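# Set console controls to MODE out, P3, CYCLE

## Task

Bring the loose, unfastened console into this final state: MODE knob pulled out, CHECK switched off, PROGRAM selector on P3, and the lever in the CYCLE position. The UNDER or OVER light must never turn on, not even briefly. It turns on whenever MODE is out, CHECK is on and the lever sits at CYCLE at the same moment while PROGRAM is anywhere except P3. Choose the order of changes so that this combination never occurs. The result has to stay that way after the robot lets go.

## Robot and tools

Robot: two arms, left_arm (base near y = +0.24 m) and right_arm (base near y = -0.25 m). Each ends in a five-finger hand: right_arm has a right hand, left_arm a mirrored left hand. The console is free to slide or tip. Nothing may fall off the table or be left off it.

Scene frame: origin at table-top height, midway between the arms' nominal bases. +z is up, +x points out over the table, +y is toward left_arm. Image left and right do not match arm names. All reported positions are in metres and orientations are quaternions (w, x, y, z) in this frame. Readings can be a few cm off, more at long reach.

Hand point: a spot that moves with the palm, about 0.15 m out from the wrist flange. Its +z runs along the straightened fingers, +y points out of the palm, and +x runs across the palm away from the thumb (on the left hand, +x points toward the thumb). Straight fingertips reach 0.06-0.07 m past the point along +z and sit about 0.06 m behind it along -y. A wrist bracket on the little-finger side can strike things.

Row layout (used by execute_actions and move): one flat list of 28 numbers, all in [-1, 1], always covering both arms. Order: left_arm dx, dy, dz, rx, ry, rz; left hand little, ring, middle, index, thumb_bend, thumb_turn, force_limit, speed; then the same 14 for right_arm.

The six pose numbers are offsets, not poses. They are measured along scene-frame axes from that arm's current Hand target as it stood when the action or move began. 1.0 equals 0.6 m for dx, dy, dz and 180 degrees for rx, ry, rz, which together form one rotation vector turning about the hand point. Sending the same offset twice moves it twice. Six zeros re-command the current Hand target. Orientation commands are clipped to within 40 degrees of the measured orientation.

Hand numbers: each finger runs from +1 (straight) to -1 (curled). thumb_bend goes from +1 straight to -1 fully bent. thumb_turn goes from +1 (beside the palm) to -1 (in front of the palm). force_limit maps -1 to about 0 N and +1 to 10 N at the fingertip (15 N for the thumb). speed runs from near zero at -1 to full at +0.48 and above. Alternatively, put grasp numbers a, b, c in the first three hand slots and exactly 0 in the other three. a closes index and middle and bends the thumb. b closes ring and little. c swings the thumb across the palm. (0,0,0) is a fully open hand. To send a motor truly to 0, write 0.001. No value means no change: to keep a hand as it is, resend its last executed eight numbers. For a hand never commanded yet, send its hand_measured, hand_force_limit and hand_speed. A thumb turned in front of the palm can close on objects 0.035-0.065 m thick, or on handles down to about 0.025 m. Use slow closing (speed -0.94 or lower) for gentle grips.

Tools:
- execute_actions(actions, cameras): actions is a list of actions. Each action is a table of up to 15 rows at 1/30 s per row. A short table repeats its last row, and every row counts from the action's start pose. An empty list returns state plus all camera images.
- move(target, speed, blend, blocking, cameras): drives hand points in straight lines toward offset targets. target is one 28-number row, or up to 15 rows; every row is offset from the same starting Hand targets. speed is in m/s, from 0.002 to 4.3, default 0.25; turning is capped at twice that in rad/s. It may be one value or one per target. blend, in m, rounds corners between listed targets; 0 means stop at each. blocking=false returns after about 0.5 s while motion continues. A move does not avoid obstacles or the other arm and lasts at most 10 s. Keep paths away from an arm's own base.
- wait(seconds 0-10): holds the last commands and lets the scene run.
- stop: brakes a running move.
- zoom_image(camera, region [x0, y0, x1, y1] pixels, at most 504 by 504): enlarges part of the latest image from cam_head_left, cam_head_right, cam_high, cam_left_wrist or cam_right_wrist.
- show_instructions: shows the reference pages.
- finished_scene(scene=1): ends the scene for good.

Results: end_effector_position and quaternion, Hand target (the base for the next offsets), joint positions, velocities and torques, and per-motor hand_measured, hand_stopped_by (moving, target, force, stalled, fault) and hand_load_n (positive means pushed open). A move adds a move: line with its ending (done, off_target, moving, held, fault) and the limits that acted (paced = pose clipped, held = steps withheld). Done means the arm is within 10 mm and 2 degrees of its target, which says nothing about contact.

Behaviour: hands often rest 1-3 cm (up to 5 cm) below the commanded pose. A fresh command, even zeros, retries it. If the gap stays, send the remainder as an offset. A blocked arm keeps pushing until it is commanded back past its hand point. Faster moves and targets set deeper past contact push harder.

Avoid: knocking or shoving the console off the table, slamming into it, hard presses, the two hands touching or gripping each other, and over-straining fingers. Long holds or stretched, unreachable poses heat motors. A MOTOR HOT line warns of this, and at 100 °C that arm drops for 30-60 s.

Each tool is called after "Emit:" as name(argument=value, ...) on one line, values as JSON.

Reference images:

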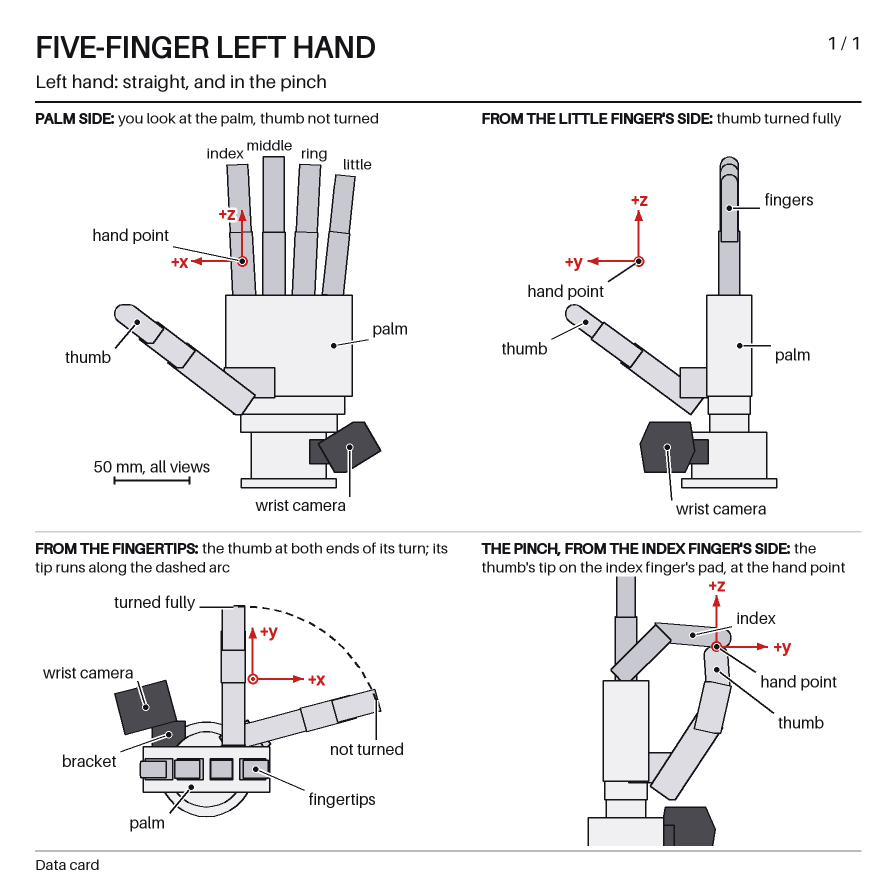

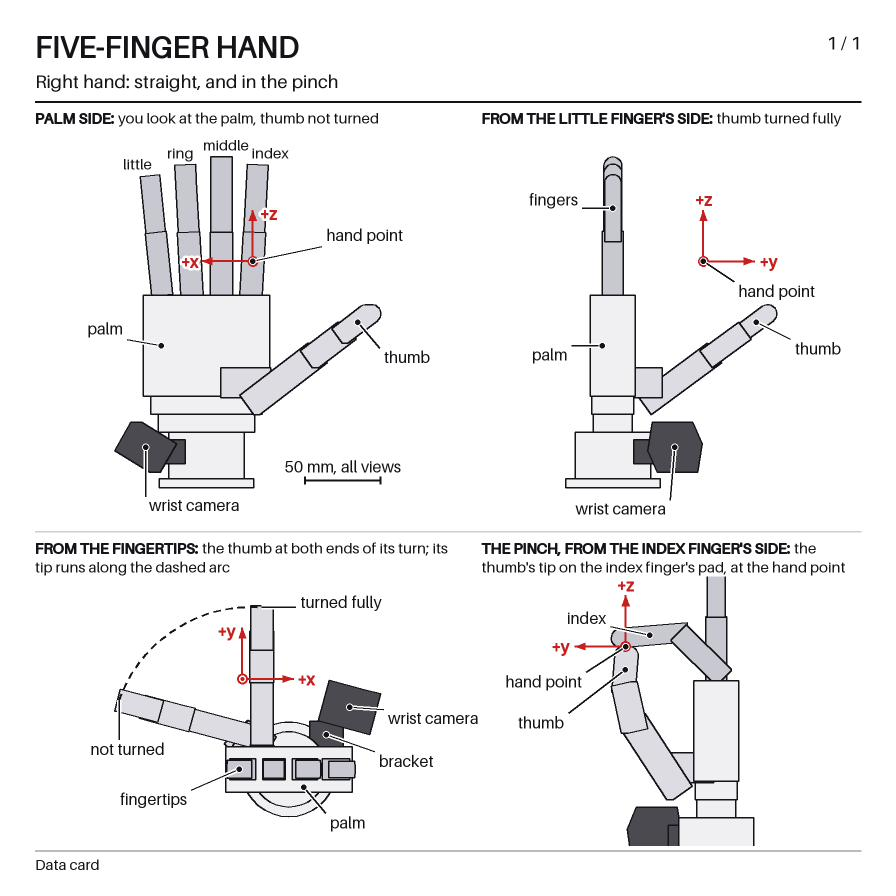

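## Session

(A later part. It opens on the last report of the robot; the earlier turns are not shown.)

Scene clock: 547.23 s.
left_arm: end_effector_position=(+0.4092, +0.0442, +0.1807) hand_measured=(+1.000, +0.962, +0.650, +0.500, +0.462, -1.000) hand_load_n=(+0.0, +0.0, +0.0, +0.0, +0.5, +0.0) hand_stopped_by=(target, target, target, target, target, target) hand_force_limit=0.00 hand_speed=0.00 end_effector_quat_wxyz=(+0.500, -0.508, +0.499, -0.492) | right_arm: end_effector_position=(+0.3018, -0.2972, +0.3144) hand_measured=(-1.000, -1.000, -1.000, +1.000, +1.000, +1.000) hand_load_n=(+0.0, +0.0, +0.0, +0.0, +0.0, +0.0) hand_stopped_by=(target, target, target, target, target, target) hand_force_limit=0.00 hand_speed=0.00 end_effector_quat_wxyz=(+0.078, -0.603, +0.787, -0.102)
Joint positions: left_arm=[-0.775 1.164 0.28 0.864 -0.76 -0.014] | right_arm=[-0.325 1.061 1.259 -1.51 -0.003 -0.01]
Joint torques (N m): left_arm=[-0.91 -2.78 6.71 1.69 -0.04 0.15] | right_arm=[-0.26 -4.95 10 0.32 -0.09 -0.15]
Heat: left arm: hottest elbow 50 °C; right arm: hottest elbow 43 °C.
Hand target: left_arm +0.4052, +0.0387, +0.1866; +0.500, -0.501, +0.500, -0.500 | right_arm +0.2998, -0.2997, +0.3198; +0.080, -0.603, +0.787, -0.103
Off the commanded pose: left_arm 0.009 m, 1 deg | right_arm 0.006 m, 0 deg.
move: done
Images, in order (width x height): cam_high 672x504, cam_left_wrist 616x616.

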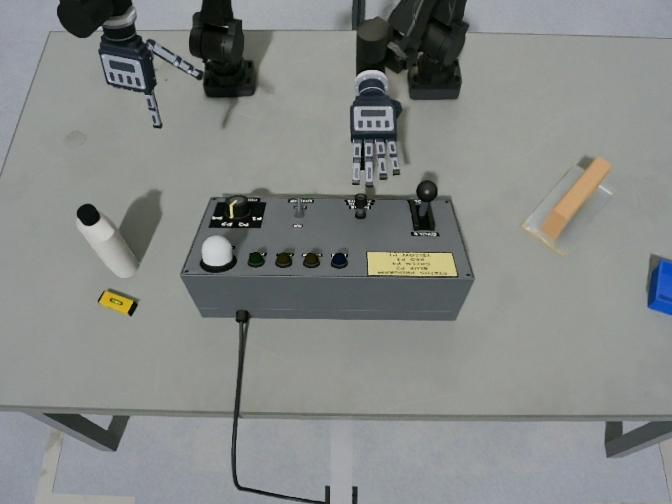

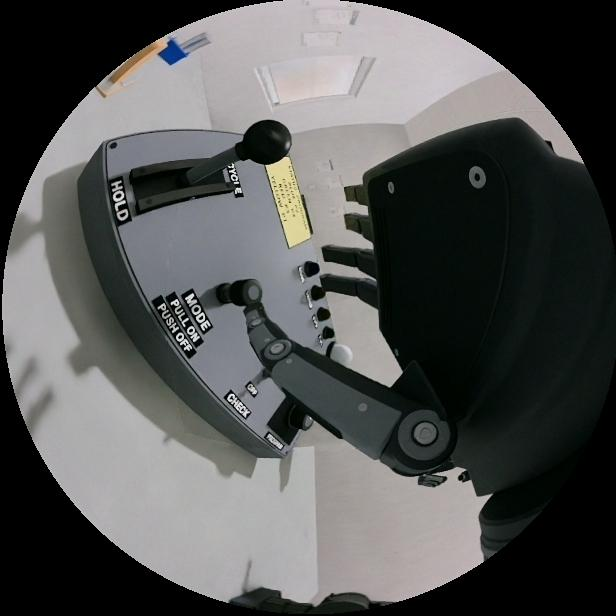

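Emit:
move(target=[-0.003,0.005,-0.035,0,0,0, 0.25,0,1,0,0,0, 0,0, 0,0,0,0,0,0, -1,-1,-1,1,1,1, 0,0], speed=0.05, cameras=["cam_high","cam_left_wrist"])

Emit:
zoom_image(camera="cam_left_wrist", region=[180, 220, 340, 380])

Emit:
zoom_image(camera="cam_high", region=[330, 140, 450, 240])

Scene clock: 559.57 s.
left_arm: end_effector_position=(+0.4060, +0.0470, +0.1660) hand_measured=(+1.000, +0.962, +0.650, +0.500, +0.462, -1.000) hand_load_n=(+0.0, +0.0, +0.0, +0.0, +0.0, +0.0) hand_stopped_by=(target, target, target, target, target, target) hand_force_limit=0.00 hand_speed=0.00 end_effector_quat_wxyz=(+0.501, -0.508, +0.495, -0.496) | right_arm: end_effector_position=(+0.3018, -0.2972, +0.3144) hand_measured=(-1.000, -1.000, -1.000, +1.000, +1.000, +1.000) hand_load_n=(+0.0, +0.0, +0.0, +0.0, +0.0, +0.0) hand_stopped_by=(target, target, target, target, target, target) hand_force_limit=0.00 hand_speed=0.00 end_effector_quat_wxyz=(+0.078, -0.603, +0.787, -0.102)
Joint positions: left_arm=[-0.775 1.231 0.248 0.975 -0.76 -0.014] | right_arm=[-0.325 1.061 1.259 -1.51 -0.003 -0.01]
Joint torques (N m): left_arm=[-1.14 -2.02 5.81 2.26 0.12 0.14] | right_arm=[0.03 -4.72 10 0.25 -0.12 -0.14]
Heat: left arm: hottest elbow 49 °C; right arm: hottest elbow 44 °C.
Hand target: left_arm +0.4036, +0.0418, +0.1656; +0.500, -0.501, +0.500, -0.500 | right_arm +0.2998, -0.2997, +0.3198; +0.080, -0.603, +0.787, -0.103
Off the commanded pose: left_arm 0.006 m, 1 deg | right_arm 0.006 m, 0 deg.
move: done
Images, in order (width x height): cam_high 672x504, cam_left_wrist 616x616.

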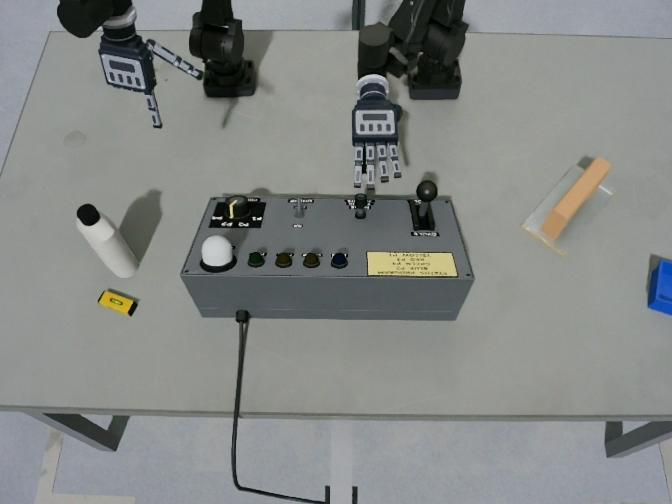

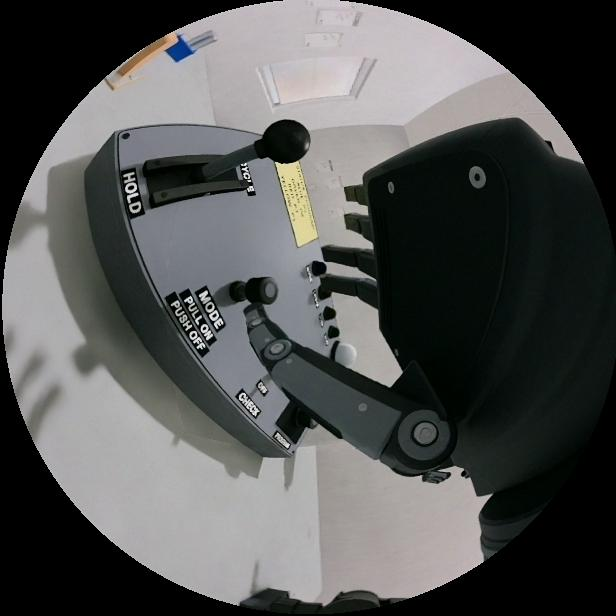

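Scaled by 3.150 from the camera's 616x616 image, which has a finer 880x880 frame.

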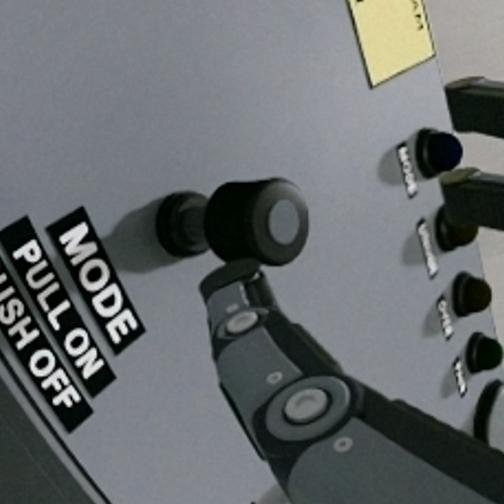

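Scaled by 4.200.

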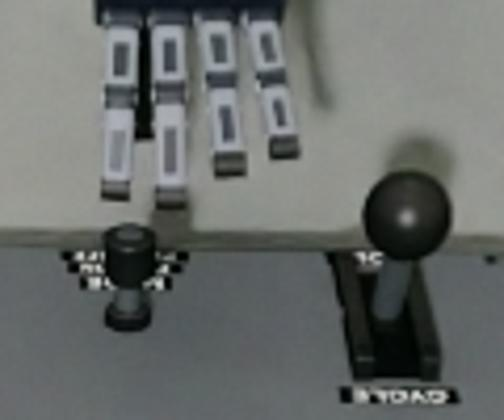

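Emit:
move(target=[[0,0,-0.013,0,0,0, 0.25,0,1,0,0,0, 0,0, 0,0,0,0,0,0, -1,-1,-1,1,1,1, 0,0],[0,0,-0.013,0,0,0, 0.7,0,1,0,0,0, 0,-0.7, 0,0,0,0,0,0, -1,-1,-1,1,1,1, 0,0]], speed=0.05, cameras=["cam_high","cam_left_wrist"])

Emit:
zoom_image(camera="cam_left_wrist", region=[180, 220, 340, 380])

Emit:
zoom_image(camera="cam_high", region=[330, 140, 450, 240])

Scene clock: 586.20 s.
left_arm: end_effector_position=(+0.4061, +0.0470, +0.1583) hand_measured=(+1.000, +0.896, -0.246, -0.298, +0.128, -1.000) hand_load_n=(+0.0, +0.0, +7.5, +6.0, +2.5, -6.5) hand_stopped_by=(target, target, force, force, target, target) hand_force_limit=0.00 hand_speed=-0.70 end_effector_quat_wxyz=(+0.501, -0.507, +0.495, -0.496) | right_arm: end_effector_position=(+0.3018, -0.2972, +0.3144) hand_measured=(-1.000, -1.000, -1.000, +1.000, +1.000, +1.000) hand_load_n=(+0.0, +0.0, +0.0, +0.0, +0.0, +0.0) hand_stopped_by=(target, target, target, target, target, target) hand_force_limit=0.00 hand_speed=0.00 end_effector_quat_wxyz=(+0.078, -0.603, +0.787, -0.102)
Joint positions: left_arm=[-0.775 1.274 0.241 1.025 -0.76 -0.013] | right_arm=[-0.325 1.061 1.259 -1.51 -0.003 -0.01]
Joint torques (N m): left_arm=[-1.03 -2.32 5.38 2.24 0.16 0.21] | right_arm=[-0.21 -4.42 10.09 0.36 -0.1 -0.14]
Heat: left arm: hottest elbow 45 °C; right arm: hottest elbow 44 °C.
Hand target: left_arm +0.4035, +0.0419, +0.1578; +0.500, -0.501, +0.500, -0.500 | right_arm +0.2998, -0.2997, +0.3198; +0.080, -0.603, +0.787, -0.103
Off the commanded pose: left_arm 0.006 m, 1 deg | right_arm 0.006 m, 0 deg.
move: done
Images, in order (width x height): cam_high 672x504, cam_left_wrist 616x616.

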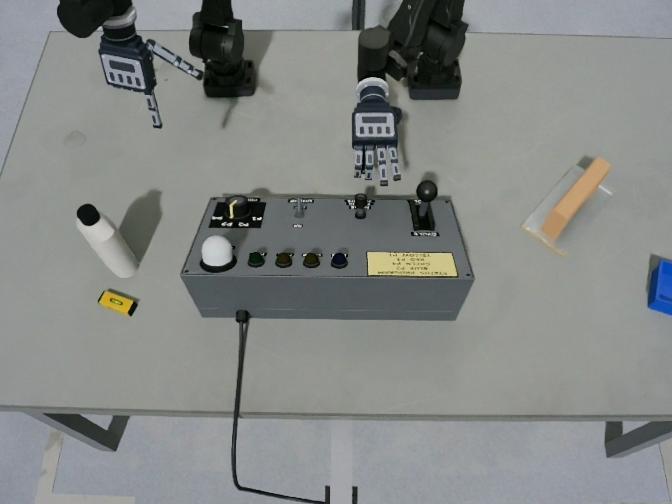

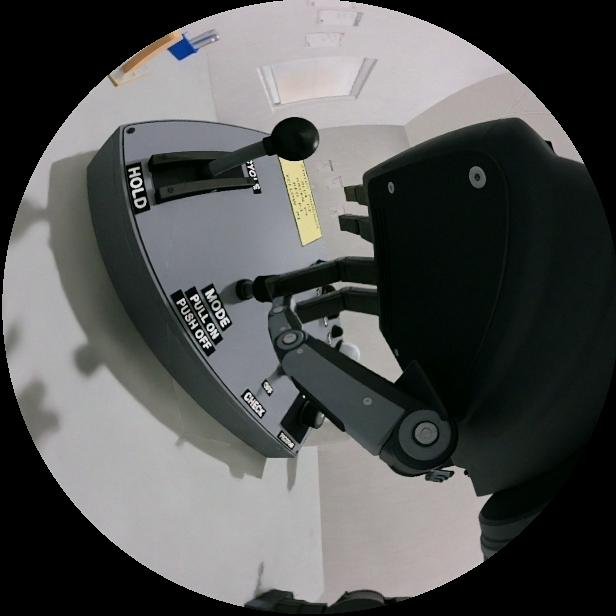

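Scaled by 3.150 from the camera's 616x616 image, which has a finer 880x880 frame.

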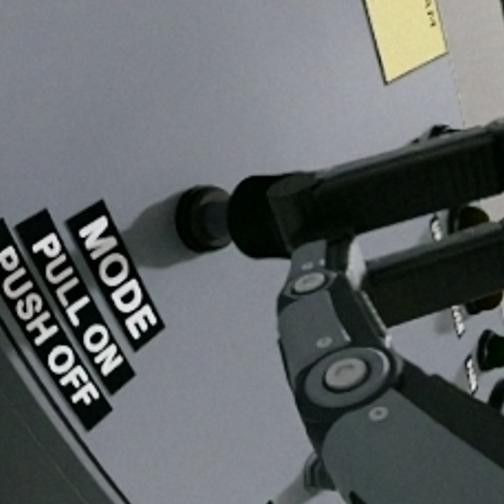

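Scaled by 4.200.

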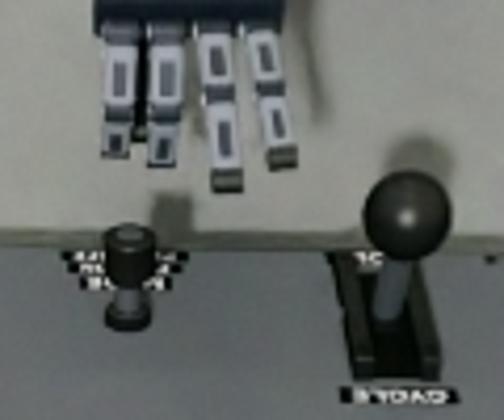

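Emit:
move(target=[[0,0,0.075,0,0,0, 0.7,0,1,0,0,0, 0,-0.7, 0,0,0,0,0,0, -1,-1,-1,1,1,1, 0,0],[0,0,0.075,0,0,0, 0.25,0,1,0,0,0, 0,0, 0,0,0,0,0,0, -1,-1,-1,1,1,1, 0,0],[0.048,0,0.075,0,0,0, 0.25,0,1,0,0,0, 0,0, 0,0,0,0,0,0, -1,-1,-1,1,1,1, 0,0],[0.048,0,0.02,0,0,0, 0.25,0,1,0,0,0, 0,0, 0,0,0,0,0,0, -1,-1,-1,1,1,1, 0,0]], speed=0.07, cameras=["cam_head_left","cam_head_right","cam_high","cam_left_wrist"])

Emit:
zoom_image(camera="cam_left_wrist", region=[180, 220, 340, 380])

Emit:
zoom_image(camera="cam_high", region=[330, 140, 450, 240])

Scene clock: 614.00 s.
left_arm: end_effector_position=(+0.4246, +0.0383, +0.1646) hand_measured=(+1.000, +0.962, +0.650, +0.500, +0.462, -1.000) hand_load_n=(+0.0, +0.0, +0.0, +0.0, +0.0, +0.0) hand_stopped_by=(target, target, target, target, target, target) hand_force_limit=0.00 hand_speed=0.00 end_effector_quat_wxyz=(+0.494, -0.499, +0.509, -0.498) | right_arm: end_effector_position=(+0.3018, -0.2972, +0.3144) hand_measured=(-1.000, -1.000, -1.000, +1.000, +1.000, +1.000) hand_load_n=(+0.0, +0.5, +0.0, +0.0, +0.0, -0.5) hand_stopped_by=(target, target, target, target, target, target) hand_force_limit=0.00 hand_speed=0.00 end_effector_quat_wxyz=(+0.078, -0.603, +0.787, -0.102)
Joint positions: left_arm=[-0.733 1.28 0.293 0.967 -0.687 -0.008] | right_arm=[-0.325 1.061 1.259 -1.51 -0.003 -0.01]
Joint torques (N m): left_arm=[1.38 -4.07 6.97 2.3 0.13 0.15] | right_arm=[-0.09 -4.84 9.94 0.36 -0.11 -0.12]
Heat: left arm: hottest elbow 44 °C; right arm: hottest elbow 44 °C.
Hand target: left_arm +0.4323, +0.0418, +0.1698; +0.500, -0.501, +0.500, -0.500 | right_arm +0.2998, -0.2997, +0.3198; +0.080, -0.603, +0.787, -0.103
Off the commanded pose: left_arm 0.010 m, 1 deg | right_arm 0.006 m, 0 deg.
move: done; target 2's new numbers were sent with left_arm's hand 0.033 m and 3 deg from that target
Images, in order (width x height): cam_head_left 672x504, cam_head_right 672x504, cam_high 672x504, cam_left_wrist 616x616.

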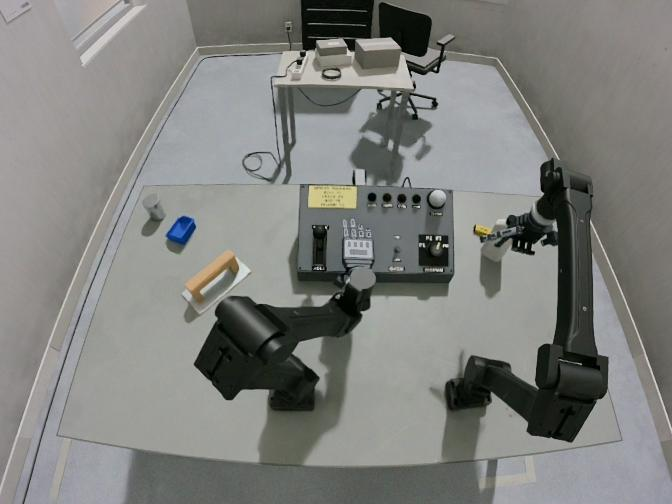

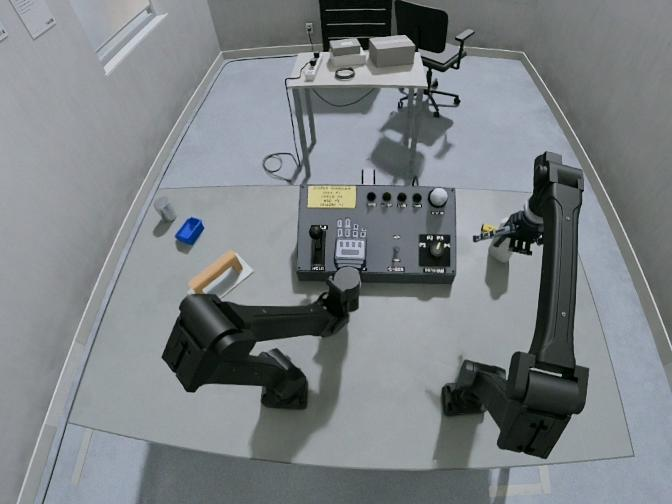

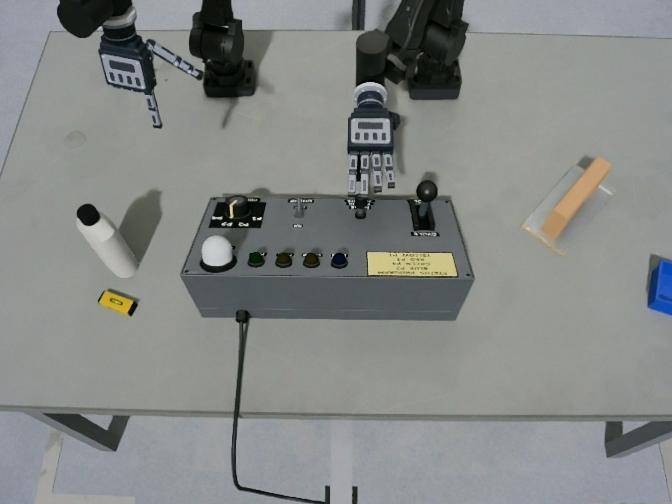

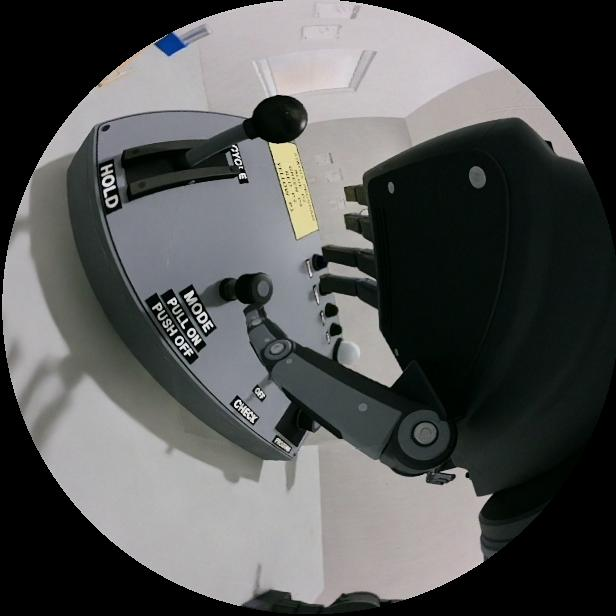

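Scaled by 3.150 from the camera's 616x616 image, which has a finer 880x880 frame.

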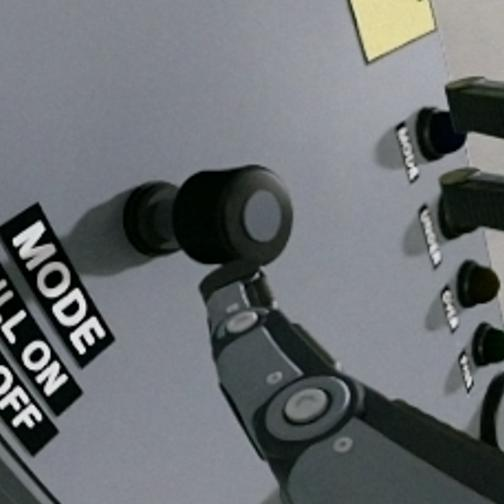

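Scaled by 4.200.

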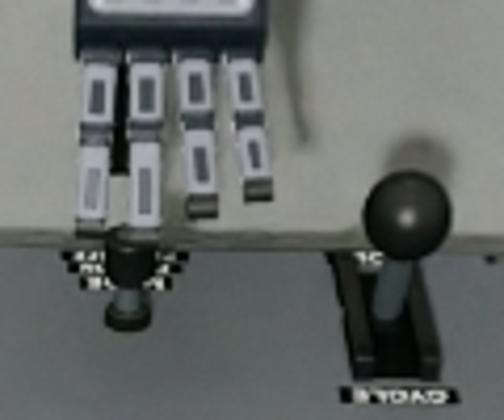

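Emit:
move(target=[[-0.003,0.017,-0.005,0,0,0, 0.25,0,1,0,0,0, 0,0, 0,0,0,0,0,0, -1,-1,-1,1,1,1, 0,0],[-0.003,0.017,-0.035,0,0,0, 0.25,0,1,0,0,0, 0,0, 0,0,0,0,0,0, -1,-1,-1,1,1,1, 0,0]], speed=0.05, cameras=["cam_head_left","cam_high","cam_left_wrist"])

Emit:
zoom_image(camera="cam_left_wrist", region=[180, 220, 340, 380])

Emit:
zoom_image(camera="cam_high", region=[330, 140, 450, 240])

Scene clock: 633.67 s.
left_arm: end_effector_position=(+0.4269, +0.0451, +0.1491) hand_measured=(+1.000, +0.962, +0.650, +0.500, +0.462, -1.000) hand_load_n=(+0.0, +0.0, +0.0, +0.0, +0.5, +0.0) hand_stopped_by=(target, target, target, target, target, target) hand_force_limit=0.00 hand_speed=0.00 end_effector_quat_wxyz=(+0.494, -0.499, +0.505, -0.503) | right_arm: end_effector_position=(+0.3018, -0.2972, +0.3144) hand_measured=(-1.000, -1.000, -1.000, +1.000, +1.000, +1.000) hand_load_n=(+0.0, +0.0, +0.0, +0.0, +0.0, +0.0) hand_stopped_by=(target, target, target, target, target, target) hand_force_limit=0.00 hand_speed=0.00 end_effector_quat_wxyz=(+0.078, -0.603, +0.787, -0.102)
Joint positions: left_arm=[-0.707 1.364 0.269 1.086 -0.661 -0.008] | right_arm=[-0.325 1.061 1.259 -1.51 -0.003 -0.01]
Joint torques (N m): left_arm=[1.14 -3.66 4.86 2.25 0.13 0.12] | right_arm=[-0.32 -4.84 10.06 0.4 -0.11 -0.15]
Heat: left arm: hottest elbow 42 °C; right arm: hottest elbow 44 °C.
Hand target: left_arm +0.4305, +0.0519, +0.1487; +0.500, -0.501, +0.500, -0.500 | right_arm +0.2998, -0.2997, +0.3198; +0.080, -0.603, +0.787, -0.103
Off the commanded pose: left_arm 0.008 m, 1 deg | right_arm 0.006 m, 0 deg.
move: done
Images, in order (width x height): cam_head_left 672x504, cam_high 672x504, cam_left_wrist 616x616.

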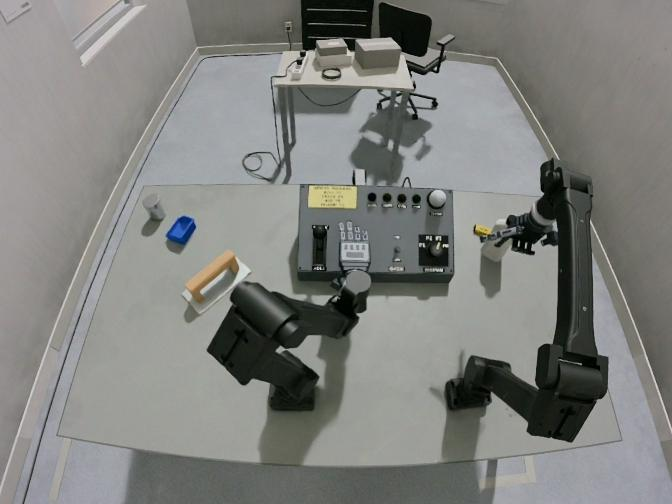

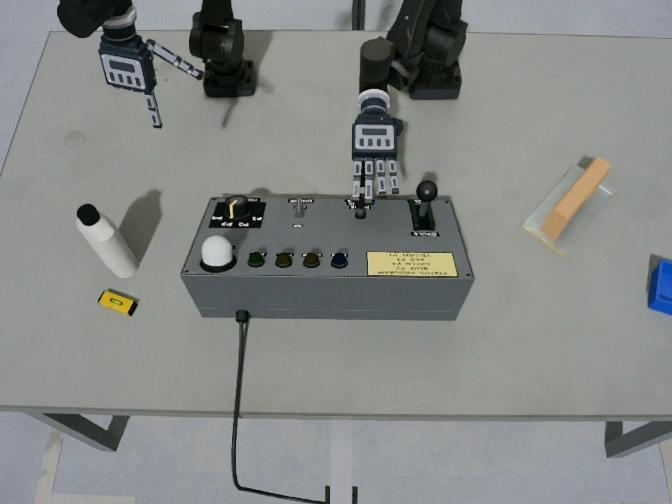

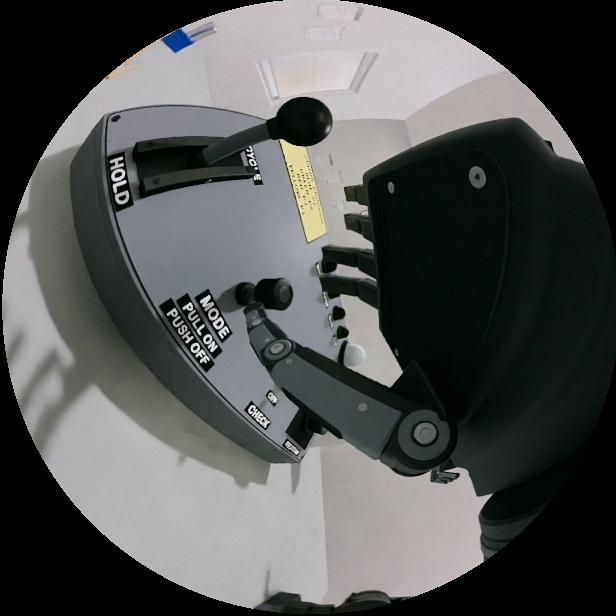

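Scaled by 3.150 from the camera's 616x616 image, which has a finer 880x880 frame.

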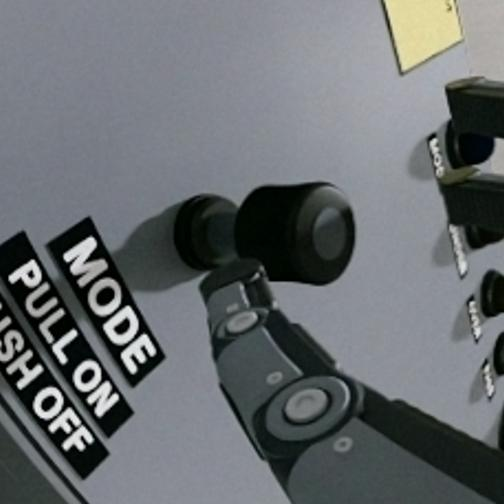

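Scaled by 4.200.

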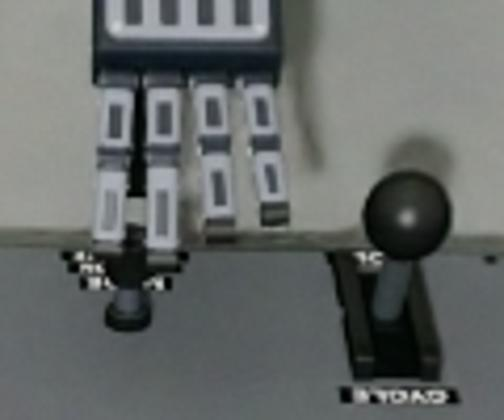

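Emit:
move(target=[[0.01,-0.003,-0.002,0,0,0, 0.25,0,1,0,0,0, 0,0, 0,0,0,0,0,0, -1,-1,-1,1,1,1, 0,0],[0.01,-0.003,-0.002,0,0,0, 0.7,0,1,0,0,0, 0,-0.75, 0,0,0,0,0,0, -1,-1,-1,1,1,1, 0,0]], speed=0.05, cameras=["cam_head_left","cam_high","cam_left_wrist"])

Emit:
zoom_image(camera="cam_left_wrist", region=[180, 220, 340, 380])

Emit:
zoom_image(camera="cam_high", region=[330, 140, 450, 240])

Scene clock: 644.63 s.
left_arm: end_effector_position=(+0.4315, +0.0502, +0.1470) hand_measured=(+1.000, +0.896, -0.246, -0.280, +0.126, -1.000) hand_load_n=(+0.0, +0.0, +7.0, +5.5, +2.5, -5.0) hand_stopped_by=(target, target, force, force, target, target) hand_force_limit=0.00 hand_speed=-0.75 end_effector_quat_wxyz=(+0.498, -0.500, +0.500, -0.502) | right_arm: end_effector_position=(+0.3018, -0.2972, +0.3144) hand_measured=(-1.000, -1.000, -1.000, +1.000, +1.000, +1.000) hand_load_n=(+0.0, +0.0, +0.0, +0.0, +0.0, +0.0) hand_stopped_by=(target, target, target, target, target, target) hand_force_limit=0.00 hand_speed=0.00 end_effector_quat_wxyz=(+0.078, -0.603, +0.787, -0.102)
Joint positions: left_arm=[-0.688 1.386 0.27 1.115 -0.653 -0.005] | right_arm=[-0.325 1.061 1.259 -1.51 -0.003 -0.01]
Joint torques (N m): left_arm=[1.08 -3.08 6.19 1.24 0.16 0.13] | right_arm=[-0.32 -4.78 9.94 0.38 -0.11 -0.15]
Heat: left arm: hottest elbow 42 °C; right arm: hottest elbow 44 °C.
Hand target: left_arm +0.4365, +0.0502, +0.1476; +0.500, -0.501, +0.500, -0.500 | right_arm +0.2998, -0.2997, +0.3198; +0.080, -0.603, +0.787, -0.103
Off the commanded pose: left_arm 0.005 m, 0 deg | right_arm 0.006 m, 0 deg.
move: done
Images, in order (width x height): cam_head_left 672x504, cam_high 672x504, cam_left_wrist 616x616.

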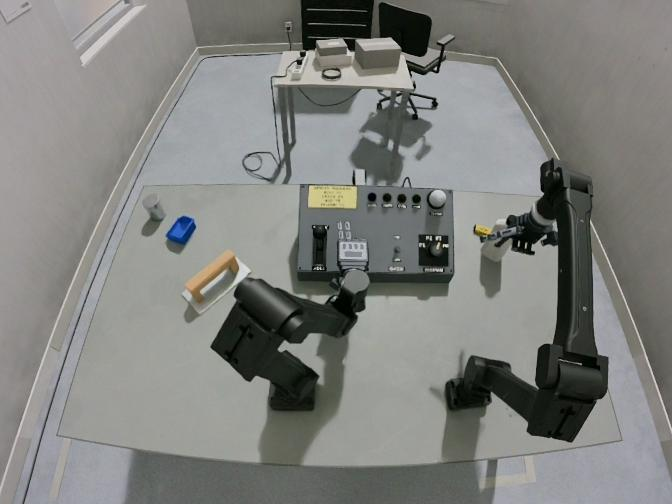

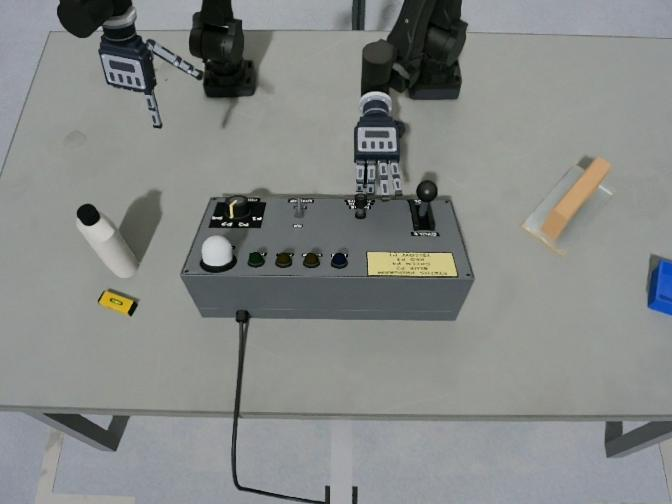

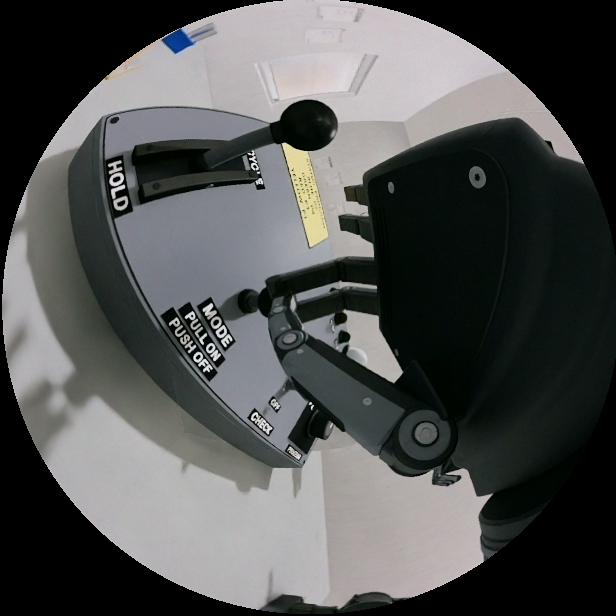

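Scaled by 3.150 from the camera's 616x616 image, which has a finer 880x880 frame.

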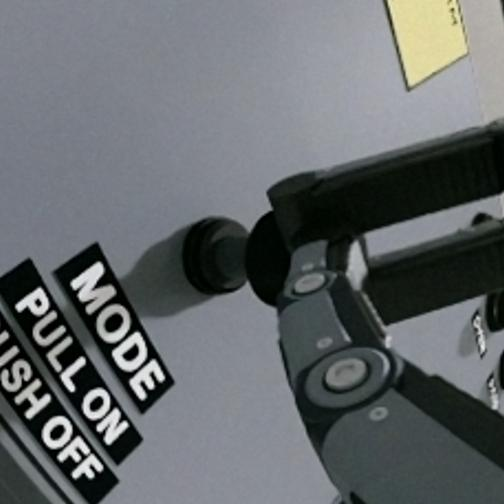

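Scaled by 4.200.

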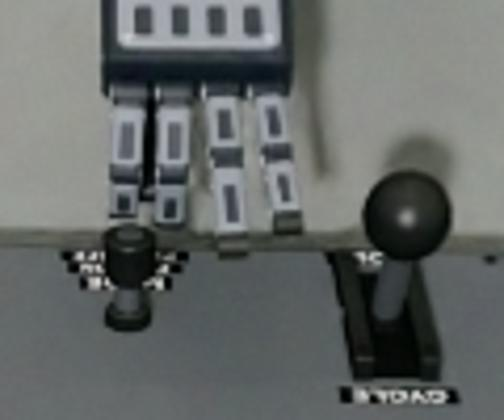

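Emit:
move(target=[[0,0,0.033,0,0,0, 0.7,0,1,0,0,0, 0,-0.75, 0,0,0,0,0,0, -1,-1,-1,1,1,1, 0,0],[-0.002,-0.003,0.033,0,0,0, 0.25,0,1,0,0,0, 0,0, 0,0,0,0,0,0, -1,-1,-1,1,1,1, 0,0],[-0.002,-0.003,-0.019,0,0,0, 0.25,0,1,0,0,0, 0,0, 0,0,0,0,0,0, -1,-1,-1,1,1,1, 0,0]], speed=0.06, cameras=["cam_head_left","cam_high","cam_left_wrist"])

Emit:
zoom_image(camera="cam_left_wrist", region=[180, 220, 340, 380])

Emit:
zoom_image(camera="cam_high", region=[330, 140, 450, 240])

Scene clock: 679.83 s.
left_arm: end_effector_position=(+0.4326, +0.0504, +0.1332) hand_measured=(+1.000, +0.962, +0.650, +0.500, +0.462, -1.000) hand_load_n=(+0.0, +0.0, +0.0, +0.0, +0.0, +0.0) hand_stopped_by=(target, target, target, target, target, target) hand_force_limit=0.00 hand_speed=0.00 end_effector_quat_wxyz=(+0.498, -0.502, +0.504, -0.495) | right_arm: end_effector_position=(+0.3018, -0.2972, +0.3144) hand_measured=(-1.000, -1.000, -1.000, +1.000, +1.000, +1.000) hand_load_n=(+0.0, +0.0, +0.0, +0.0, +0.0, +0.0) hand_stopped_by=(target, target, target, target, target, target) hand_force_limit=0.00 hand_speed=0.00 end_effector_quat_wxyz=(+0.078, -0.603, +0.787, -0.102)
Joint positions: left_arm=[-0.688 1.447 0.27 1.162 -0.657 -0.005] | right_arm=[-0.325 1.061 1.259 -1.51 -0.003 -0.01]
Joint torques (N m): left_arm=[0.21 -3.37 5.16 2.25 0.05 0.11] | right_arm=[-0.44 -4.54 10 0.31 -0.11 -0.13]
Heat: left arm: hottest elbow 42 °C; right arm: hottest elbow 44 °C.
Hand target: left_arm +0.4353, +0.0484, +0.1362; +0.500, -0.501, +0.500, -0.500 | right_arm +0.2998, -0.2997, +0.3198; +0.080, -0.603, +0.787, -0.103
Off the commanded pose: left_arm 0.004 m, 1 deg | right_arm 0.006 m, 0 deg.
move: done; target 2's new numbers were sent with left_arm's hand 0.019 m and 2 deg from that target
Images, in order (width x height): cam_head_left 672x504, cam_high 672x504, cam_left_wrist 616x616.

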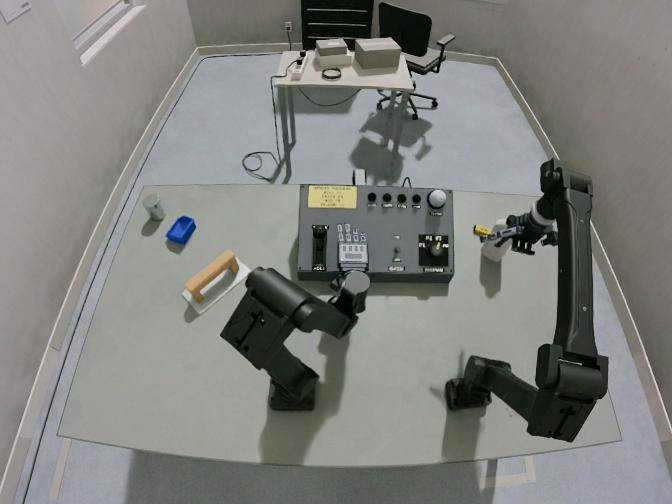

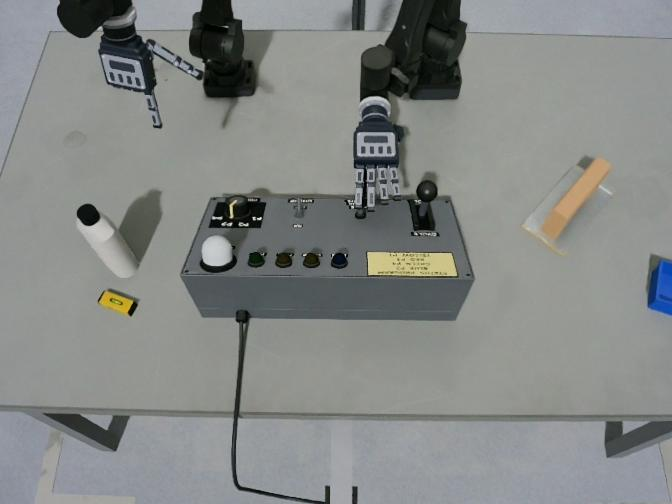

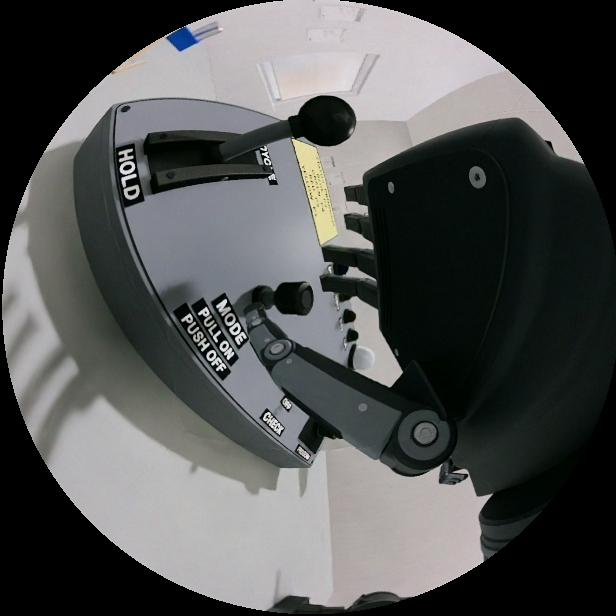

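Scaled by 3.150 from the camera's 616x616 image, which has a finer 880x880 frame.

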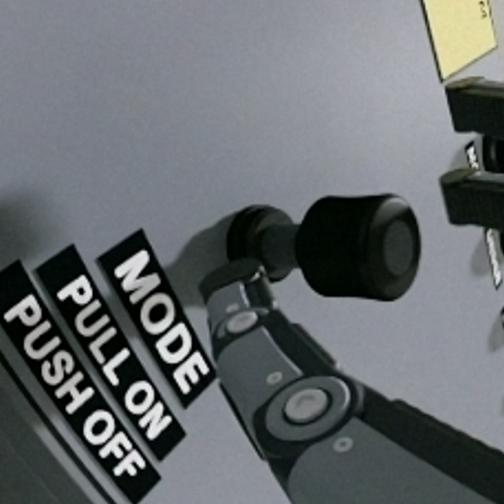

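Scaled by 4.200.

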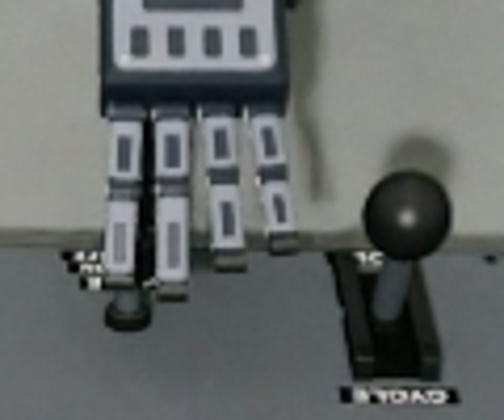

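Emit:
move(target=[[0.009,-0.011,0.008,0,0,0, 0.25,0,1,0,0,0, 0,0, 0,0,0,0,0,0, -1,-1,-1,1,1,1, 0,0],[0.009,-0.011,0.008,0,0,0, 0.7,0,1,0,0,0, 0,-0.75, 0,0,0,0,0,0, -1,-1,-1,1,1,1, 0,0]], speed=0.05, cameras=["cam_head_left","cam_high","cam_left_wrist"])

Emit:
zoom_image(camera="cam_left_wrist", region=[180, 220, 340, 380])

Emit:
zoom_image(camera="cam_high", region=[330, 140, 450, 240])

Scene clock: 690.80 s.
left_arm: end_effector_position=(+0.4369, +0.0512, +0.1363) hand_measured=(+1.000, +0.896, -0.246, +0.134, +0.126, -1.000) hand_load_n=(+0.0, +0.0, +8.0, +0.5, +1.0, +0.0) hand_stopped_by=(target, target, force, force, target, target) hand_force_limit=0.00 hand_speed=-0.75 end_effector_quat_wxyz=(+0.504, -0.505, +0.499, -0.492) | right_arm: end_effector_position=(+0.3018, -0.2972, +0.3144) hand_measured=(-1.000, -1.000, -1.000, +1.000, +1.000, +1.000) hand_load_n=(+0.0, +0.0, +0.0, -0.5, +0.0, +0.0) hand_stopped_by=(target, target, target, target, target, target) hand_force_limit=0.00 hand_speed=0.00 end_effector_quat_wxyz=(+0.078, -0.603, +0.787, -0.102)
Joint positions: left_arm=[-0.688 1.448 0.282 1.155 -0.675 -0.002] | right_arm=[-0.325 1.061 1.259 -1.51 -0.003 -0.01]
Joint torques (N m): left_arm=[0.03 -3.96 6.37 1.32 0.45 0.08] | right_arm=[-0.26 -4.54 9.99 0.35 -0.11 -0.13]
Heat: left arm: hottest elbow 41 °C; right arm: hottest elbow 44 °C.
Hand target: left_arm +0.4408, +0.0418, +0.1410; +0.500, -0.501, +0.500, -0.500 | right_arm +0.2998, -0.2997, +0.3198; +0.080, -0.603, +0.787, -0.103
Off the commanded pose: left_arm 0.011 m, 1 deg | right_arm 0.006 m, 0 deg.
move: off_target (left_arm); target 2's new numbers were sent with left_arm's hand 0.016 m and 1 deg from that target
Images, in order (width x height): cam_head_left 672x504, cam_high 672x504, cam_left_wrist 616x616.

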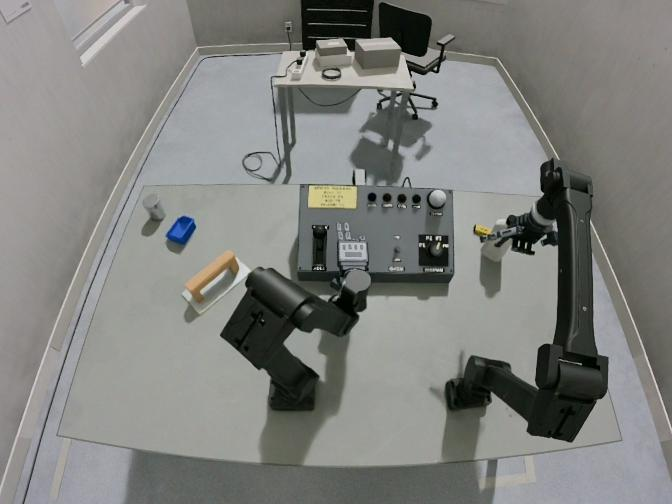

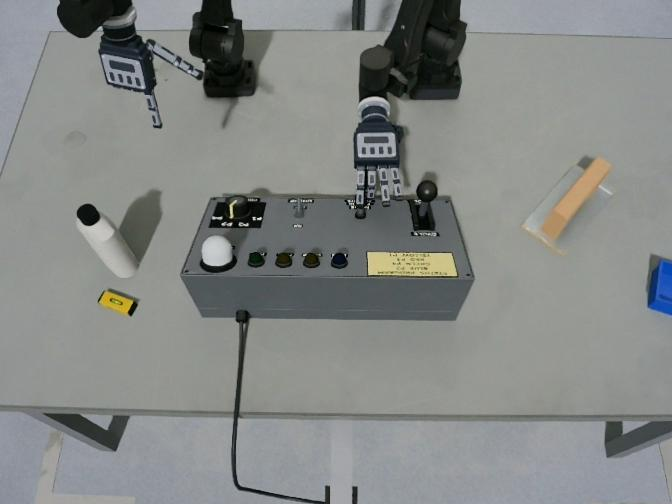

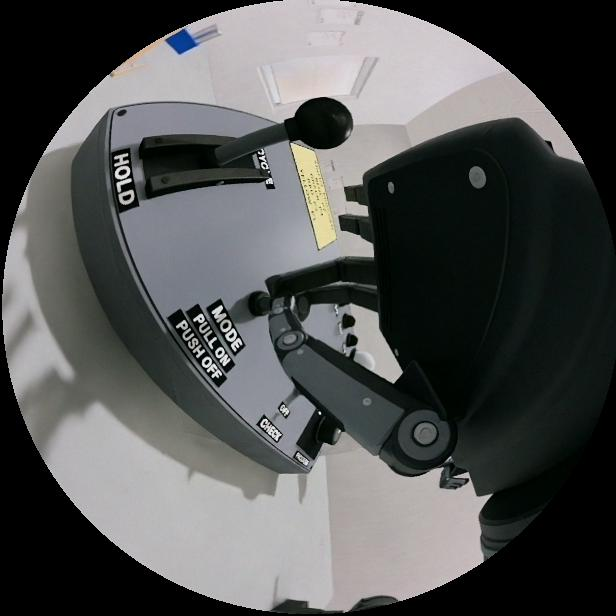

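Scaled by 3.150 from the camera's 616x616 image, which has a finer 880x880 frame.

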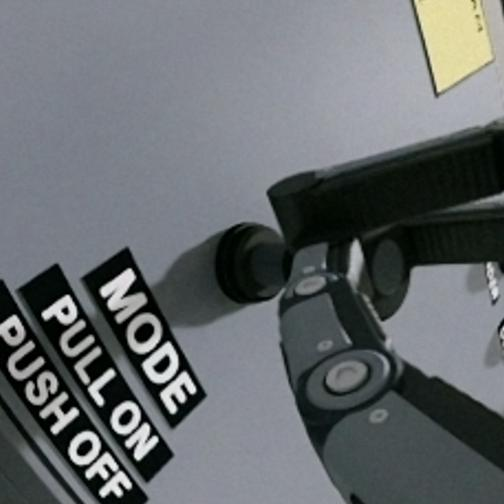

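Scaled by 4.200.

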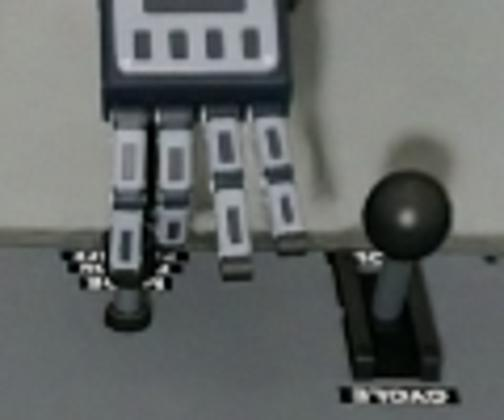

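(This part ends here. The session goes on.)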